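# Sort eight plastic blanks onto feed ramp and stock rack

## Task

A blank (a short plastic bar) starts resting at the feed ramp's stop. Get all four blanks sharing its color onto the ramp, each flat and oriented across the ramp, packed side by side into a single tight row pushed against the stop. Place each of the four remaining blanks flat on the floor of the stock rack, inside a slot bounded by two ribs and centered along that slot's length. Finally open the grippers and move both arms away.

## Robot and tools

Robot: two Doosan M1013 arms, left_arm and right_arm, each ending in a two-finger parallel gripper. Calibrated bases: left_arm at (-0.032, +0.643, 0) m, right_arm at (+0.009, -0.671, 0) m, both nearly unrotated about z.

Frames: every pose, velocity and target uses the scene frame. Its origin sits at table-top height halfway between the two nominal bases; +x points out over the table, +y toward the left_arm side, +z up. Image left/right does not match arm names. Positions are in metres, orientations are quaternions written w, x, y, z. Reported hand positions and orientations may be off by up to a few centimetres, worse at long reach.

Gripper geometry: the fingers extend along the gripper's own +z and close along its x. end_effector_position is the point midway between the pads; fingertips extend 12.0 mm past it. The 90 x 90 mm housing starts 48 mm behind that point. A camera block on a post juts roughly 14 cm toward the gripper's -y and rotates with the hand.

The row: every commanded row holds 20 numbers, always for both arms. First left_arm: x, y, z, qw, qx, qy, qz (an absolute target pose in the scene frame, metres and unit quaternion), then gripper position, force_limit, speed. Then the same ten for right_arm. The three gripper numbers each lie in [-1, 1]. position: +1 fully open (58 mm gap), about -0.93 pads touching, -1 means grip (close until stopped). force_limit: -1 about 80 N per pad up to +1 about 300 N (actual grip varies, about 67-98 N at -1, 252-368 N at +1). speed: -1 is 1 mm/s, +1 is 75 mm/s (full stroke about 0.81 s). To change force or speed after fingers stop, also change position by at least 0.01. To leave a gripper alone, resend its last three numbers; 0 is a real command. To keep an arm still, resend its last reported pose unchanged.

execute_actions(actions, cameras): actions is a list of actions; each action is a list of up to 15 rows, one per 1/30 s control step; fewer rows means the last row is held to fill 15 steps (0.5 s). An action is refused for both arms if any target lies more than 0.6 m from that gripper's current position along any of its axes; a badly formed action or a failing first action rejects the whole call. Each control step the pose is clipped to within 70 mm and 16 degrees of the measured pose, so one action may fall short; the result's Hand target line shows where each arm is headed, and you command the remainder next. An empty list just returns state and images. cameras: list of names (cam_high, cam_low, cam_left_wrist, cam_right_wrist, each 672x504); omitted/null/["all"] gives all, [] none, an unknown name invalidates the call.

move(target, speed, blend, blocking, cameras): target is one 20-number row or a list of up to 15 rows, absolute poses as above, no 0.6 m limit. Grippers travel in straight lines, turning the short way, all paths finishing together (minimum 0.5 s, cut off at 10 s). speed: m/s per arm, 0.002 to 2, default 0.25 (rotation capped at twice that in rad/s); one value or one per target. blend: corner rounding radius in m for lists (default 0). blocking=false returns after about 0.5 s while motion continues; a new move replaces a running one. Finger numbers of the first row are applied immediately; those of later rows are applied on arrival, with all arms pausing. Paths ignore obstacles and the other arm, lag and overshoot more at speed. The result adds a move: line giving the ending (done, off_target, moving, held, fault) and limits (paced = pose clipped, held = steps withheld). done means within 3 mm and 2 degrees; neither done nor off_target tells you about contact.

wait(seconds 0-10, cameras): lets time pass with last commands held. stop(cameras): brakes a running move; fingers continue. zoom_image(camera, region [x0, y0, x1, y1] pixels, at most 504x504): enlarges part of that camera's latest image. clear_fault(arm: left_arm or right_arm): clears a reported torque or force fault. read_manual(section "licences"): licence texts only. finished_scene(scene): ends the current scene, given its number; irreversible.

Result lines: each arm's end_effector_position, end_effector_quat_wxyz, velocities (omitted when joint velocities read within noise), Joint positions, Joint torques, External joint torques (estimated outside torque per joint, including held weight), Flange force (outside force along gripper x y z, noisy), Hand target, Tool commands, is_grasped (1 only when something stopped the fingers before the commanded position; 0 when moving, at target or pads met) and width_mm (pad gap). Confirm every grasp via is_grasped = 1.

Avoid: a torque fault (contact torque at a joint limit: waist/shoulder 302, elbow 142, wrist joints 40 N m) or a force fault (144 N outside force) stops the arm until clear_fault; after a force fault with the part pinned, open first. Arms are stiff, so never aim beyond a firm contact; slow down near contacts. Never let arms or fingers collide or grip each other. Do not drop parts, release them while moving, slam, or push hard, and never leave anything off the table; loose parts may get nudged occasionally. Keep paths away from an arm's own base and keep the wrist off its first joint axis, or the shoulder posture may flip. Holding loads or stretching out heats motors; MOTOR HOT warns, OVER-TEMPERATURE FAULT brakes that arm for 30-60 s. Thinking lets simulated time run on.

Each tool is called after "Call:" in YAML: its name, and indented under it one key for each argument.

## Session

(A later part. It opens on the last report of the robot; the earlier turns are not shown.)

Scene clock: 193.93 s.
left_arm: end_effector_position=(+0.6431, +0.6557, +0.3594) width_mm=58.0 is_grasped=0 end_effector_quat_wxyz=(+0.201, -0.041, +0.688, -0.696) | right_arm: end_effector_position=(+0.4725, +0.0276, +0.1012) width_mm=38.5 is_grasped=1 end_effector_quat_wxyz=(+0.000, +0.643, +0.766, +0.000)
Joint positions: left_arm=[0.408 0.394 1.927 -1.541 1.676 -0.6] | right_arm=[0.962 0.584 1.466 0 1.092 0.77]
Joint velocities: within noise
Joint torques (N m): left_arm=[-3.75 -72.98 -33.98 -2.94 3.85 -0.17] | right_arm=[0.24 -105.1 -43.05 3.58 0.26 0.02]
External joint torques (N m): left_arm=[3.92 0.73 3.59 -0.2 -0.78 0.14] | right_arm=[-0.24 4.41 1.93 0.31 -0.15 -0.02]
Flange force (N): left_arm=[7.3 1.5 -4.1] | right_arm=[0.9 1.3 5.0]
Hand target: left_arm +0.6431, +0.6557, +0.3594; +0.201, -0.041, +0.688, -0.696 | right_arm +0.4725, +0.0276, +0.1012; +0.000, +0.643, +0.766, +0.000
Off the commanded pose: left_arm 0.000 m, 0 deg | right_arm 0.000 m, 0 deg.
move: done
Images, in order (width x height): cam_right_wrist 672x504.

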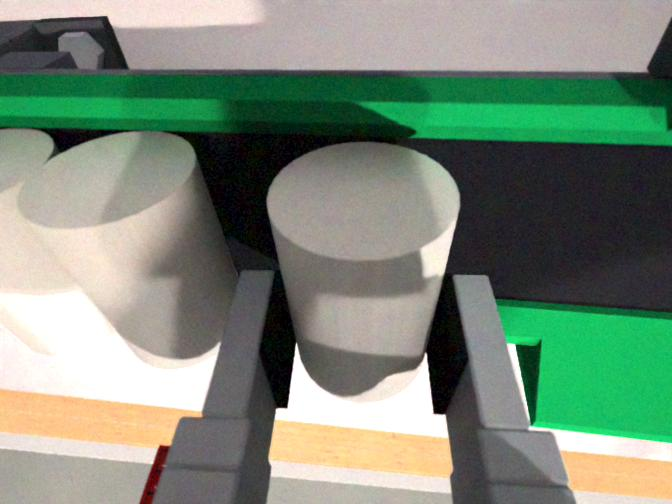

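Call:
move:
  target: [0.6431,0.6557,0.3594,0.201,-0.041,0.688,-0.696,1,1,1,0.4725,0.0276,0.1002,0,0.6428,0.7661,0,-1,-1,-0.5]
  speed: 0.02
  cameras: ["cam_low"]

Call:
zoom_image:
  camera: "cam_low"
  region: [310, 160, 430, 250]

Scene clock: 195.93 s.
left_arm: end_effector_position=(+0.6431, +0.6557, +0.3594) width_mm=58.0 is_grasped=0 end_effector_quat_wxyz=(+0.201, -0.041, +0.688, -0.696) | right_arm: end_effector_position=(+0.4725, +0.0276, +0.1002) width_mm=38.5 is_grasped=1 end_effector_quat_wxyz=(+0.000, +0.643, +0.766, +0.000)
Joint positions: left_arm=[0.408 0.394 1.927 -1.541 1.676 -0.6] | right_arm=[0.962 0.584 1.467 0 1.091 0.77]
Joint velocities: within noise
Joint torques (N m): left_arm=[-3.62 -73.37 -33.76 -3.04 3.88 -0.05] | right_arm=[0.93 -105.3 -42.83 3.56 0.29 -0.08]
External joint torques (N m): left_arm=[3.71 1 3.07 -0.14 -0.82 0.02] | right_arm=[-0.96 4.38 1.59 0.34 -0.19 0.09]
Flange force (N): left_arm=[5.8 1.6 -4.1] | right_arm=[0.9 2.3 4.8]
Hand target: left_arm +0.6431, +0.6557, +0.3594; +0.201, -0.041, +0.688, -0.696 | right_arm +0.4725, +0.0276, +0.1002; +0.000, +0.643, +0.766, +0.000
Off the commanded pose: left_arm 0.000 m, 0 deg | right_arm 0.000 m, 0 deg.
move: done
Images, in order (width x height): cam_low 672x504.

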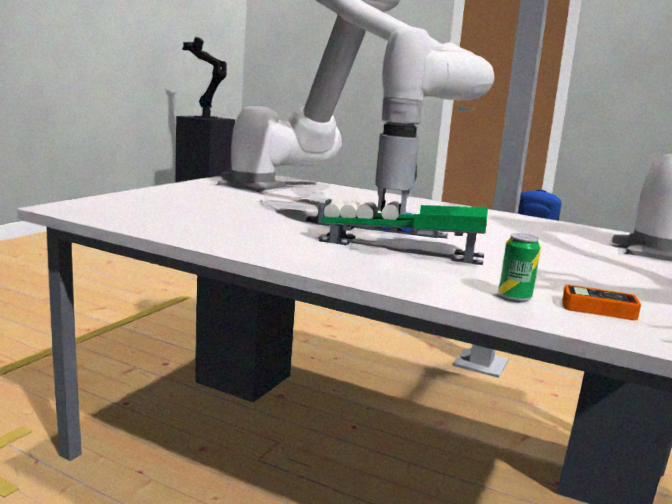

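Scaled by 4.200 from the camera's 672x504 image, which has a finer 960x720 frame.

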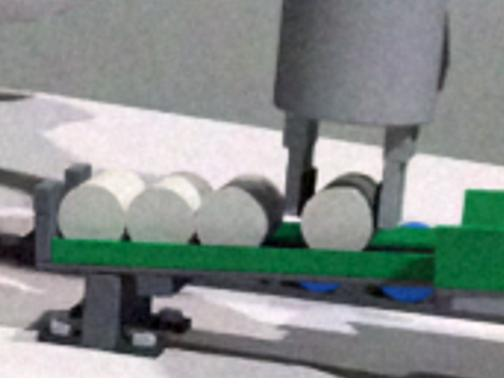

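Call:
move:
  target:
    - [0.6431,0.6557,0.3594,0.201,-0.041,0.688,-0.696,1,1,1,0.4725,0.0276,0.1,0,0.6428,0.7661,0,0.45,-1,-0.8]
    - [0.6431,0.6557,0.3594,0.201,-0.041,0.688,-0.696,1,1,1,0.4733,0.0232,0.1,0,0.6428,0.7661,0,0.45,-1,-0.8]
    - [0.6431,0.6557,0.3594,0.201,-0.041,0.688,-0.696,1,1,1,0.4733,0.0232,0.16,0,0.6428,0.7661,0,0.45,-1,-0.8]
    - [0.6431,0.6557,0.3594,0.201,-0.041,0.688,-0.696,1,1,1,0.46,-0.02,0.34,-0.242,0.664,0.664,-0.242,0.45,-1,-0.8]
  speed: [0.02,0.02,0.05,0.2]
  cameras: ["cam_low","cam_right_wrist"]

Call:
zoom_image:
  camera: "cam_low"
  region: [310, 160, 430, 250]

Call:
zoom_image:
  camera: "cam_right_wrist"
  region: [150, 20, 500, 350]

Scene clock: 202.87 s.
left_arm: end_effector_position=(+0.6431, +0.6557, +0.3594) width_mm=58.0 is_grasped=0 end_effector_quat_wxyz=(+0.201, -0.041, +0.688, -0.696) | right_arm: end_effector_position=(+0.4600, -0.0200, +0.3400) width_mm=41.5 is_grasped=0 end_effector_quat_wxyz=(-0.242, +0.664, +0.664, -0.242)
Joint positions: left_arm=[0.408 0.394 1.927 -1.541 1.676 -0.6] | right_arm=[0.766 0.632 1.073 0.49 1.945 0.81]
Joint velocities: within noise
Joint torques (N m): left_arm=[-3.64 -73.56 -33.81 -2.95 3.89 -0.17] | right_arm=[0.54 -111.38 -45.76 5.46 2.16 0.06]
External joint torques (N m): left_arm=[3.66 1.6 3.27 -0.21 -0.84 0.13] | right_arm=[-0.5 3.5 1.77 0.3 -0.08 -0.06]
Flange force (N): left_arm=[5.7 2.7 -4.0] | right_arm=[0.4 2.9 2.0]
Hand target: left_arm +0.6431, +0.6557, +0.3594; +0.201, -0.041, +0.688, -0.696 | right_arm +0.4600, -0.0200, +0.3400; -0.242, +0.664, +0.664, -0.242
Off the commanded pose: left_arm 0.000 m, 0 deg | right_arm 0.000 m, 0 deg.
move: done
Images, in order (width x height): cam_low 672x504, cam_right_wrist 672x504.

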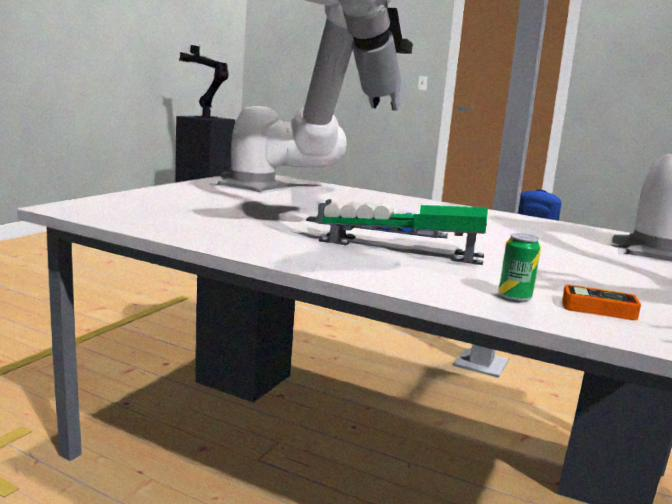

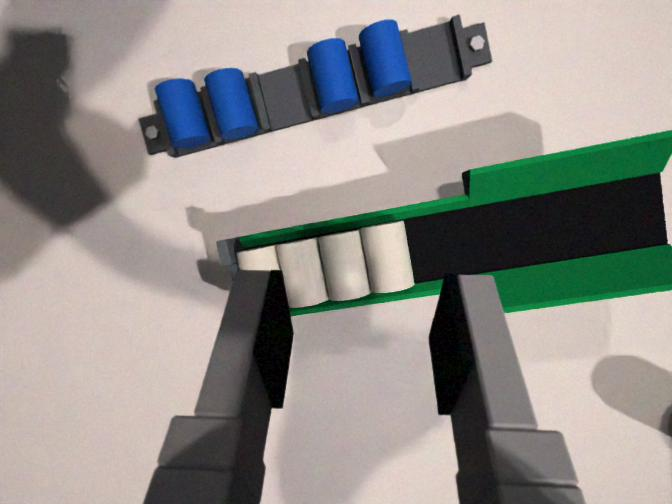

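Scaled by 4.200 from the camera's 672x504 image, which has a finer 960x720 frame.

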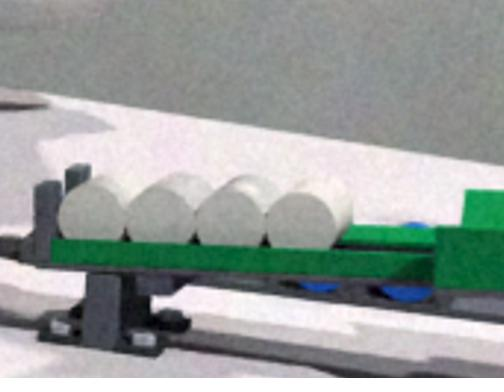

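Scaled by 1.440 from the camera's 672x504 image, which has a finer 960x720 frame.

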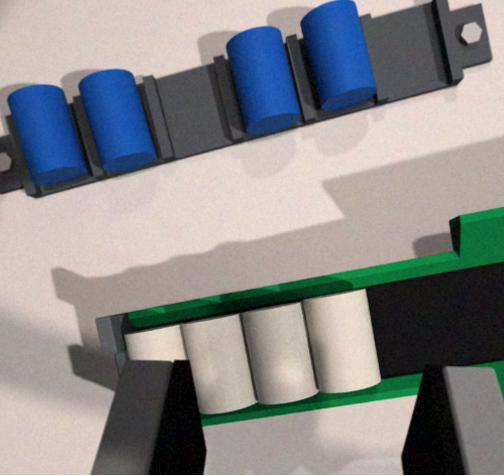

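Call:
move:
  target:
    - [0.6431,0.6557,0.3594,0.201,-0.041,0.688,-0.696,1,1,1,0.3376,-0.2028,0.15,0,0.6053,0.7960,0,0.45,-1,-0.6]
    - [0.6431,0.6557,0.3594,0.201,-0.041,0.688,-0.696,1,1,1,0.3376,-0.2028,0.05,0,0.6053,0.7960,0,0.45,-1,-0.6]
  speed: [0.25,0.1]
  cameras: ["cam_right_wrist"]

Scene clock: 209.83 s.
left_arm: end_effector_position=(+0.6431, +0.6557, +0.3594) width_mm=58.0 is_grasped=0 end_effector_quat_wxyz=(+0.201, -0.041, +0.688, -0.696) | right_arm: end_effector_position=(+0.3376, -0.2028, +0.0500) width_mm=41.5 is_grasped=0 end_effector_quat_wxyz=(+0.000, +0.605, +0.796, +0.000)
Joint positions: left_arm=[0.408 0.394 1.927 -1.541 1.676 -0.6] | right_arm=[0.917 0.275 2.062 0 0.804 0.629]
Joint velocities: within noise
Joint torques (N m): left_arm=[-3.66 -73.28 -33.91 -3.02 3.99 -0.18] | right_arm=[0.82 -65.86 -34.15 2.84 0.29 0.06]
External joint torques (N m): left_arm=[3.74 0.86 3.25 -0.16 -0.92 0.15] | right_arm=[-0.83 3.21 0.75 0.31 -0.18 -0.06]
Flange force (N): left_arm=[6.4 1.6 -3.9] | right_arm=[0.5 3.0 4.9]
Hand target: left_arm +0.6431, +0.6557, +0.3594; +0.201, -0.041, +0.688, -0.696 | right_arm +0.3376, -0.2028, +0.0500; +0.000, +0.605, +0.796, +0.000
Off the commanded pose: left_arm 0.000 m, 0 deg | right_arm 0.000 m, 0 deg.
move: done
Images, in order (width x height): cam_right_wrist 672x504.

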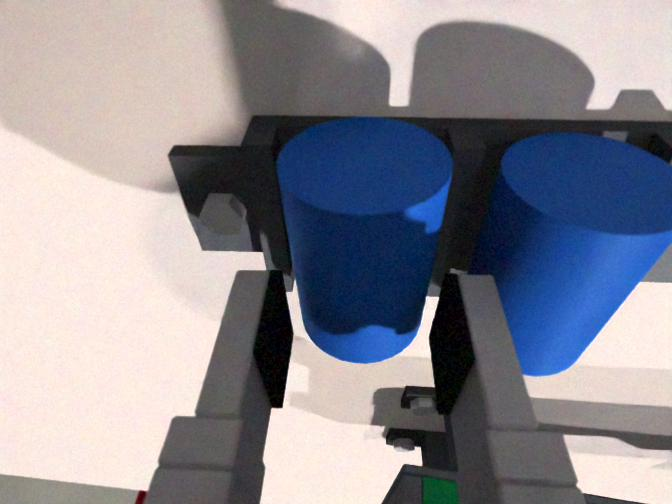

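Indeed a few mm rearward relative to s2; nudge +4 mm.

Call:
move:
  target: [0.6431,0.6557,0.3594,0.201,-0.041,0.688,-0.696,1,1,1,0.3376,-0.2028,0.039,0,0.6053,0.7960,0,0.45,-1,-0.6]
  speed: 0.03
  cameras: []

Call:
move:
  target: [0.6431,0.6557,0.3594,0.201,-0.041,0.688,-0.696,1,1,1,0.3376,-0.2028,0.039,0,0.6053,0.7960,0,-1,-1,-0.5]
  cameras: []

Call:
move:
  target:
    - [0.6431,0.6557,0.3594,0.201,-0.041,0.688,-0.696,1,1,1,0.3376,-0.2028,0.041,0,0.6053,0.7960,0,-1,-1,-0.5]
    - [0.6431,0.6557,0.3594,0.201,-0.041,0.688,-0.696,1,1,1,0.3415,-0.2017,0.041,0,0.6053,0.7960,0,-1,-1,-0.5]
    - [0.6431,0.6557,0.3594,0.201,-0.041,0.688,-0.696,1,1,1,0.3415,-0.2017,0.0393,0,0.6053,0.7960,0,-1,-1,-0.5]
  speed: 0.03
  cameras: ["cam_right_wrist"]

Call:
move:
  target:
    - [0.6431,0.6557,0.3594,0.201,-0.041,0.688,-0.696,1,1,1,0.3415,-0.2017,0.0393,0,0.6053,0.7960,0,0.45,-1,-0.8]
    - [0.6431,0.6557,0.3594,0.201,-0.041,0.688,-0.696,1,1,1,0.3415,-0.2017,0.14,0,0.6053,0.7960,0,0.45,-1,-0.8]
    - [0.6431,0.6557,0.3594,0.201,-0.041,0.688,-0.696,1,1,1,0.36,-0.09,0.29,-0.242,0.664,0.664,-0.242,0.45,-1,-0.8]
  speed: [0.03,0.1,0.25]
  cameras: ["cam_right_wrist"]

Scene clock: 213.67 s.
left_arm: end_effector_position=(+0.6431, +0.6557, +0.3594) width_mm=58.0 is_grasped=0 end_effector_quat_wxyz=(+0.201, -0.041, +0.688, -0.696) | right_arm: end_effector_position=(+0.3376, -0.2028, +0.0390) width_mm=41.5 is_grasped=0 end_effector_quat_wxyz=(+0.000, +0.605, +0.796, +0.000)
Joint positions: left_arm=[0.408 0.394 1.927 -1.541 1.676 -0.6] | right_arm=[0.917 0.289 2.07 0 0.783 0.629]
Joint velocities: within noise
Joint torques (N m): left_arm=[-3.78 -73.54 -33.82 -3.01 3.93 -0.13] | right_arm=[0.6 -67.39 -33.65 2.75 0.24 0.07]
External joint torques (N m): left_arm=[3.79 1.13 3.05 -0.18 -0.86 0.09] | right_arm=[-0.58 3.78 0.95 0.34 -0.13 -0.07]
Flange force (N): left_arm=[5.7 1.9 -4.1] | right_arm=[1.0 3.0 5.8]
Hand target: left_arm +0.6431, +0.6557, +0.3594; +0.201, -0.041, +0.688, -0.696 | right_arm +0.3376, -0.2028, +0.0390; +0.000, +0.605, +0.796, +0.000
Off the commanded pose: left_arm 0.000 m, 0 deg | right_arm 0.000 m, 0 deg.
move: done
No camera images: "cameras" was empty.

Scene clock: 214.17 s.
left_arm: end_effector_position=(+0.6431, +0.6557, +0.3594) width_mm=58.0 is_grasped=0 end_effector_quat_wxyz=(+0.201, -0.041, +0.688, -0.696) | right_arm: end_effector_position=(+0.3376, -0.2028, +0.0390) width_mm=38.3 is_grasped=1 end_effector_quat_wxyz=(+0.000, +0.605, +0.796, +0.000)
Joint positions: left_arm=[0.408 0.394 1.927 -1.541 1.676 -0.6] | right_arm=[0.917 0.289 2.07 0 0.783 0.629]
Joint velocities: within noise
Joint torques (N m): left_arm=[-3.48 -72.86 -34.05 -3.02 3.87 -0.26] | right_arm=[0.81 -64.59 -32.86 2.88 0.02 0.08]
External joint torques (N m): left_arm=[3.33 0.58 3.36 -0.17 -0.81 0.22] | right_arm=[-0.87 1.54 0.34 0.19 0.09 -0.08]
Flange force (N): left_arm=[6.9 1.4 -3.3] | right_arm=[-0.4 2.1 2.0]
Hand target: left_arm +0.6431, +0.6557, +0.3594; +0.201, -0.041, +0.688, -0.696 | right_arm +0.3376, -0.2028, +0.0390; +0.000, +0.605, +0.796, +0.000
Off the commanded pose: left_arm 0.000 m, 0 deg | right_arm 0.000 m, 0 deg.
move: done
No camera images: "cameras" was empty.

Scene clock: 214.90 s.
left_arm: end_effector_position=(+0.6431, +0.6557, +0.3594) width_mm=58.0 is_grasped=0 end_effector_quat_wxyz=(+0.201, -0.041, +0.688, -0.696) | right_arm: end_effector_position=(+0.3415, -0.2017, +0.0393) width_mm=38.3 is_grasped=1 end_effector_quat_wxyz=(+0.000, +0.605, +0.796, +0.000)
Joint positions: left_arm=[0.408 0.394 1.927 -1.541 1.676 -0.6] | right_arm=[0.913 0.293 2.063 0 0.785 0.625]
Joint velocities: within noise
Joint torques (N m): left_arm=[-3.81 -73.17 -33.89 -3.1 3.83 -0.16] | right_arm=[0.5 -68.15 -34.72 2.82 0.17 0.13]
External joint torques (N m): left_arm=[3.96 1.05 3.36 -0.06 -0.78 0.12] | right_arm=[-0.52 4.52 2.1 0.26 -0.05 -0.13]
Flange force (N): left_arm=[6.5 1.9 -4.5] | right_arm=[0.3 2.1 7.3]
Hand target: left_arm +0.6431, +0.6557, +0.3594; +0.201, -0.041, +0.688, -0.696 | right_arm +0.3415, -0.2017, +0.0393; +0.000, +0.605, +0.796, +0.000
Off the commanded pose: left_arm 0.000 m, 0 deg | right_arm 0.000 m, 0 deg.
move: done
Images, in order (width x height): cam_right_wrist 672x504.

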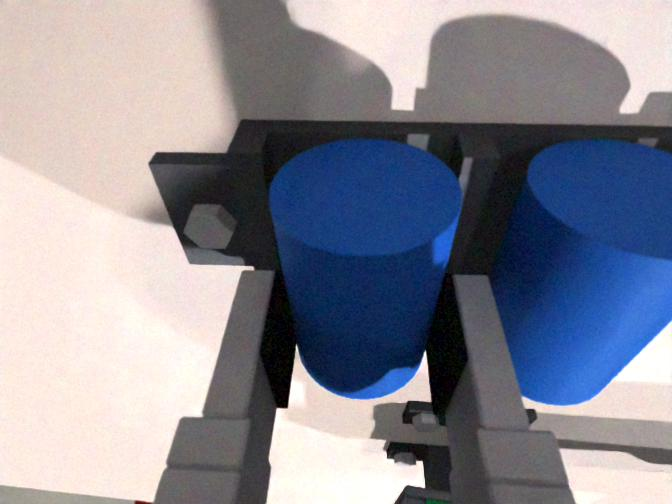

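Scene clock: 218.47 s.
left_arm: end_effector_position=(+0.6431, +0.6557, +0.3594) width_mm=58.0 is_grasped=0 end_effector_quat_wxyz=(+0.201, -0.041, +0.688, -0.696) | right_arm: end_effector_position=(+0.3600, -0.0900, +0.2900) width_mm=41.5 is_grasped=0 end_effector_quat_wxyz=(-0.242, +0.664, +0.664, -0.242)
Joint positions: left_arm=[0.408 0.394 1.927 -1.541 1.676 -0.6] | right_arm=[0.787 0.453 1.448 0.473 1.76 0.734]
Joint velocities: within noise
Joint torques (N m): left_arm=[-3.51 -73.54 -33.81 -2.97 3.9 -0.08] | right_arm=[0.39 -93.15 -43.53 5.21 2.4 0.05]
External joint torques (N m): left_arm=[3.47 1.34 3.16 -0.2 -0.84 0.05] | right_arm=[-0.39 3.44 1.09 0.37 -0.18 -0.05]
Flange force (N): left_arm=[5.6 2.2 -3.7] | right_arm=[1.8 3.6 1.2]
Hand target: left_arm +0.6431, +0.6557, +0.3594; +0.201, -0.041, +0.688, -0.696 | right_arm +0.3600, -0.0900, +0.2900; -0.242, +0.664, +0.664, -0.242
Off the commanded pose: left_arm 0.000 m, 0 deg | right_arm 0.000 m, 0 deg.
move: done
Images, in order (width x height): cam_right_wrist 672x504.

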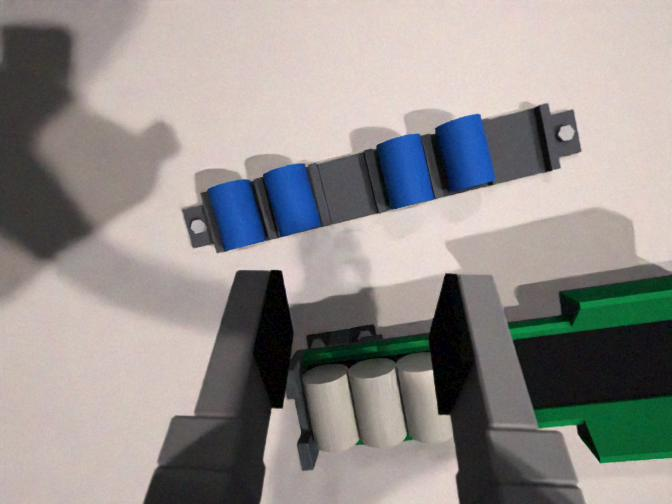

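Call:
move:
  target:
    - [0.6431,0.6557,0.3594,0.201,-0.041,0.688,-0.696,1,1,1,0.2828,0.006,0.13,0,0.6053,0.7960,0,0.43,-1,-0.6]
    - [0.6431,0.6557,0.3594,0.201,-0.041,0.688,-0.696,1,1,1,0.2828,0.006,0.055,0,0.6053,0.7960,0,0.43,-1,-0.6]
    - [0.6431,0.6557,0.3594,0.201,-0.041,0.688,-0.696,1,1,1,0.2828,0.006,0.039,0,0.6053,0.7960,0,0.43,-1,-0.6]
  speed: [0.25,0.1,0.03]
  cameras: ["cam_right_wrist"]

Call:
move:
  target: [0.6431,0.6557,0.3594,0.201,-0.041,0.688,-0.696,1,1,1,0.2828,0.006,0.039,0,0.6053,0.7960,0,-1,-1,-0.5]
  cameras: []

Call:
move:
  target:
    - [0.6431,0.6557,0.3594,0.201,-0.041,0.688,-0.696,1,1,1,0.2828,0.006,0.041,0,0.6053,0.7960,0,-1,-1,-0.5]
    - [0.6431,0.6557,0.3594,0.201,-0.041,0.688,-0.696,1,1,1,0.2859,0.0069,0.041,0,0.6053,0.7960,0,-1,-1,-0.5]
    - [0.6431,0.6557,0.3594,0.201,-0.041,0.688,-0.696,1,1,1,0.2859,0.0069,0.0393,0,0.6053,0.7960,0,-1,-1,-0.5]
  speed: 0.03
  cameras: ["cam_right_wrist"]

Call:
move:
  target:
    - [0.6431,0.6557,0.3594,0.201,-0.041,0.688,-0.696,1,1,1,0.2859,0.0069,0.0393,0,0.6053,0.7960,0,0.43,-1,-0.8]
    - [0.6431,0.6557,0.3594,0.201,-0.041,0.688,-0.696,1,1,1,0.2859,0.0069,0.14,0,0.6053,0.7960,0,0.43,-1,-0.8]
    - [0.6431,0.6557,0.3594,0.201,-0.041,0.688,-0.696,1,1,1,0.45,0.02,0.36,-0.242,0.664,0.664,-0.242,0.43,-1,-0.8]
  speed: [0.03,0.1,0.25]

Call:
zoom_image:
  camera: "cam_right_wrist"
  region: [100, 20, 500, 330]

Call:
zoom_image:
  camera: "cam_high"
  region: [240, 190, 420, 280]

Scene clock: 225.77 s.
left_arm: end_effector_position=(+0.6431, +0.6557, +0.3594) width_mm=58.0 is_grasped=0 end_effector_quat_wxyz=(+0.201, -0.041, +0.688, -0.696) | right_arm: end_effector_position=(+0.2828, +0.0060, +0.0390) width_mm=40.9 is_grasped=0 end_effector_quat_wxyz=(+0.000, +0.605, +0.796, +0.000)
Joint positions: left_arm=[0.408 0.394 1.927 -1.541 1.676 -0.6] | right_arm=[1.158 0.492 1.753 0 0.897 0.869]
Joint velocities: within noise
Joint torques (N m): left_arm=[-4.23 -73.15 -33.78 -2.9 3.98 -0.3] | right_arm=[0.21 -90.93 -37.44 3.1 0.31 0.09]
External joint torques (N m): left_arm=[4.13 0.44 2.93 -0.3 -0.9 0.26] | right_arm=[-0.21 3.58 1.11 0.34 -0.21 -0.09]
Flange force (N): left_arm=[6.3 1.1 -4.3] | right_arm=[1.3 1.5 4.7]
Hand target: left_arm +0.6431, +0.6557, +0.3594; +0.201, -0.041, +0.688, -0.696 | right_arm +0.2828, +0.0060, +0.0390; +0.000, +0.605, +0.796, +0.000
Off the commanded pose: left_arm 0.000 m, 0 deg | right_arm 0.000 m, 0 deg.
move: done
Images, in order (width x height): cam_right_wrist 672x504.

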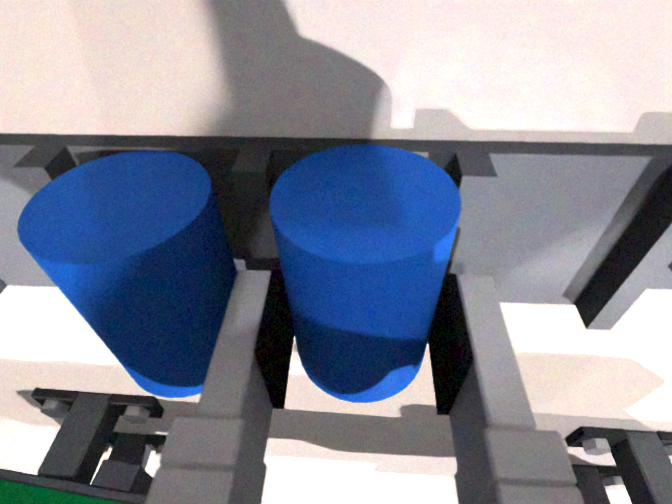

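Scene clock: 226.27 s.
left_arm: end_effector_position=(+0.6431, +0.6557, +0.3594) width_mm=58.0 is_grasped=0 end_effector_quat_wxyz=(+0.201, -0.041, +0.688, -0.696) | right_arm: end_effector_position=(+0.2828, +0.0060, +0.0390) width_mm=38.4 is_grasped=1 end_effector_quat_wxyz=(+0.000, +0.605, +0.796, +0.000)
Joint positions: left_arm=[0.408 0.394 1.927 -1.541 1.676 -0.6] | right_arm=[1.158 0.492 1.753 0 0.897 0.869]
Joint velocities: within noise
Joint torques (N m): left_arm=[-4.3 -73.66 -34.06 -3 3.87 -0.27] | right_arm=[1.3 -88.69 -36.43 3.14 -0.12 0.13]
External joint torques (N m): left_arm=[4.35 1.47 3.48 -0.16 -0.81 0.23] | right_arm=[-1.27 1.3 0.16 0.3 0.2 -0.13]
Flange force (N): left_arm=[6.5 2.6 -5.0] | right_arm=[-0.1 2.4 1.1]
Hand target: left_arm +0.6431, +0.6557, +0.3594; +0.201, -0.041, +0.688, -0.696 | right_arm +0.2828, +0.0060, +0.0390; +0.000, +0.605, +0.796, +0.000
Off the commanded pose: left_arm 0.000 m, 0 deg | right_arm 0.000 m, 0 deg.
move: done
No camera images: "cameras" was empty.

Scene clock: 227.00 s.
left_arm: end_effector_position=(+0.6431, +0.6557, +0.3594) width_mm=58.0 is_grasped=0 end_effector_quat_wxyz=(+0.201, -0.041, +0.688, -0.696) | right_arm: end_effector_position=(+0.2859, +0.0069, +0.0393) width_mm=38.4 is_grasped=1 end_effector_quat_wxyz=(+0.000, +0.605, +0.796, +0.000)
Joint positions: left_arm=[0.408 0.394 1.927 -1.541 1.676 -0.6] | right_arm=[1.154 0.494 1.748 0 0.899 0.866]
Joint velocities: within noise
Joint torques (N m): left_arm=[-3.76 -73.42 -33.75 -3.05 3.86 -0.14] | right_arm=[0.23 -92.38 -37.61 3.08 0.24 -0.01]
External joint torques (N m): left_arm=[3.71 1.1 3.01 -0.14 -0.8 0.11] | right_arm=[-0.22 4.98 1.43 0.35 -0.14 0.01]
Flange force (N): left_arm=[5.7 1.9 -4.1] | right_arm=[2.3 2.2 6.1]
Hand target: left_arm +0.6431, +0.6557, +0.3594; +0.201, -0.041, +0.688, -0.696 | right_arm +0.2859, +0.0069, +0.0393; +0.000, +0.605, +0.796, +0.000
Off the commanded pose: left_arm 0.000 m, 0 deg | right_arm 0.000 m, 0 deg.
move: done
Images, in order (width x height): cam_right_wrist 672x504.

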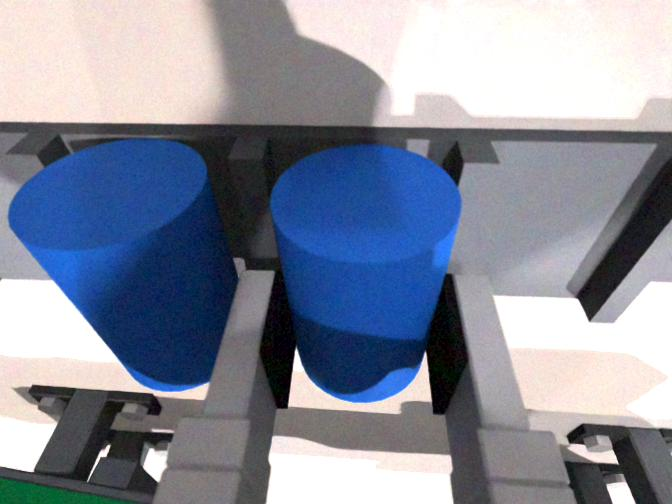

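Scene clock: 230.50 s.
left_arm: end_effector_position=(+0.6431, +0.6557, +0.3594) width_mm=58.0 is_grasped=0 end_effector_quat_wxyz=(+0.201, -0.041, +0.688, -0.696) | right_arm: end_effector_position=(+0.4501, +0.0199, +0.3600) width_mm=40.9 is_grasped=0 end_effector_quat_wxyz=(-0.242, +0.664, +0.664, -0.242)
Joint positions: left_arm=[0.408 0.394 1.927 -1.541 1.676 -0.6] | right_arm=[0.804 0.669 0.974 0.52 1.98 0.878]
Joint velocities: within noise
Joint torques (N m): left_arm=[-3.73 -73.25 -33.92 -2.94 3.87 -0.2] | right_arm=[0.19 -115.15 -45.64 5.36 2.13 0.07]
External joint torques (N m): left_arm=[3.88 0.77 3.18 -0.24 -0.81 0.17] | right_arm=[-0.15 3.12 1.13 0.49 -0.2 -0.07]
Flange force (N): left_arm=[6.4 1.5 -4.1] | right_arm=[1.7 2.6 0.9]
Hand target: left_arm +0.6431, +0.6557, +0.3594; +0.201, -0.041, +0.688, -0.696 | right_arm +0.4500, +0.0200, +0.3600; -0.242, +0.664, +0.664, -0.242
Off the commanded pose: left_arm 0.000 m, 0 deg | right_arm 0.000 m, 0 deg.
move: done

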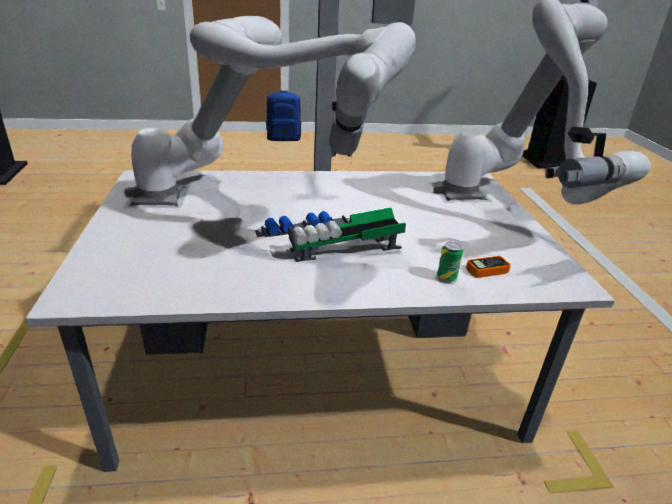

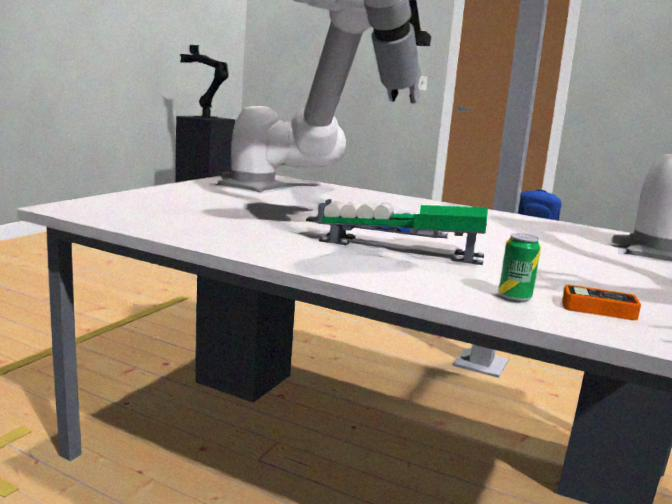

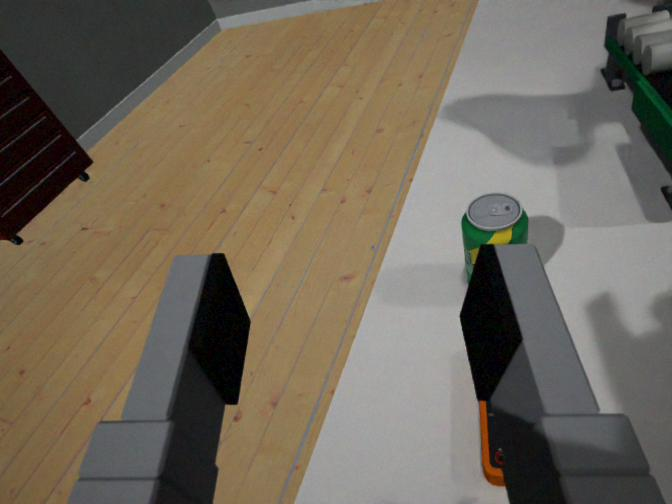

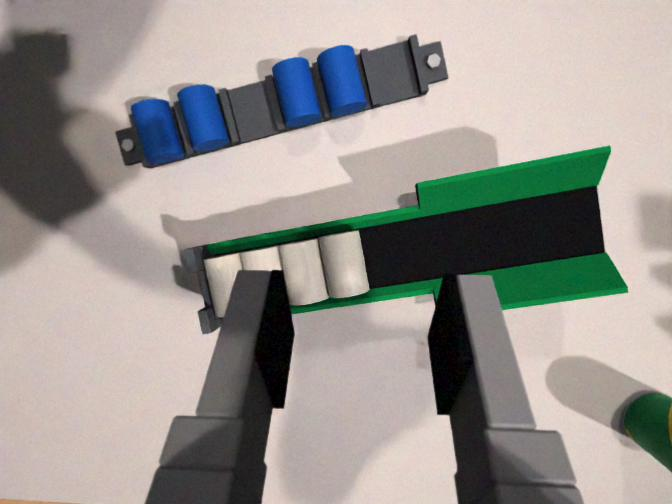

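Scaled by 1.260 from the camera's 672x504 image, which has a finer 960x720 frame.

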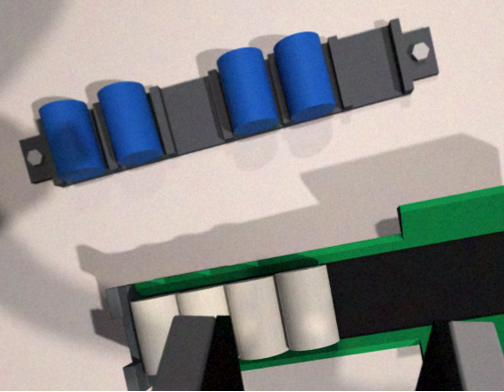

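Scaled by 2.800 from the camera's 672x504 image, which has a finer 960x720 frame.

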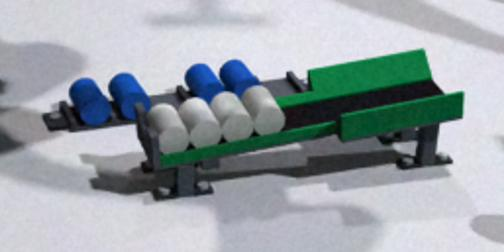

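Call:
finished_scene:
  scene: 2

The scene is finished: the task was done.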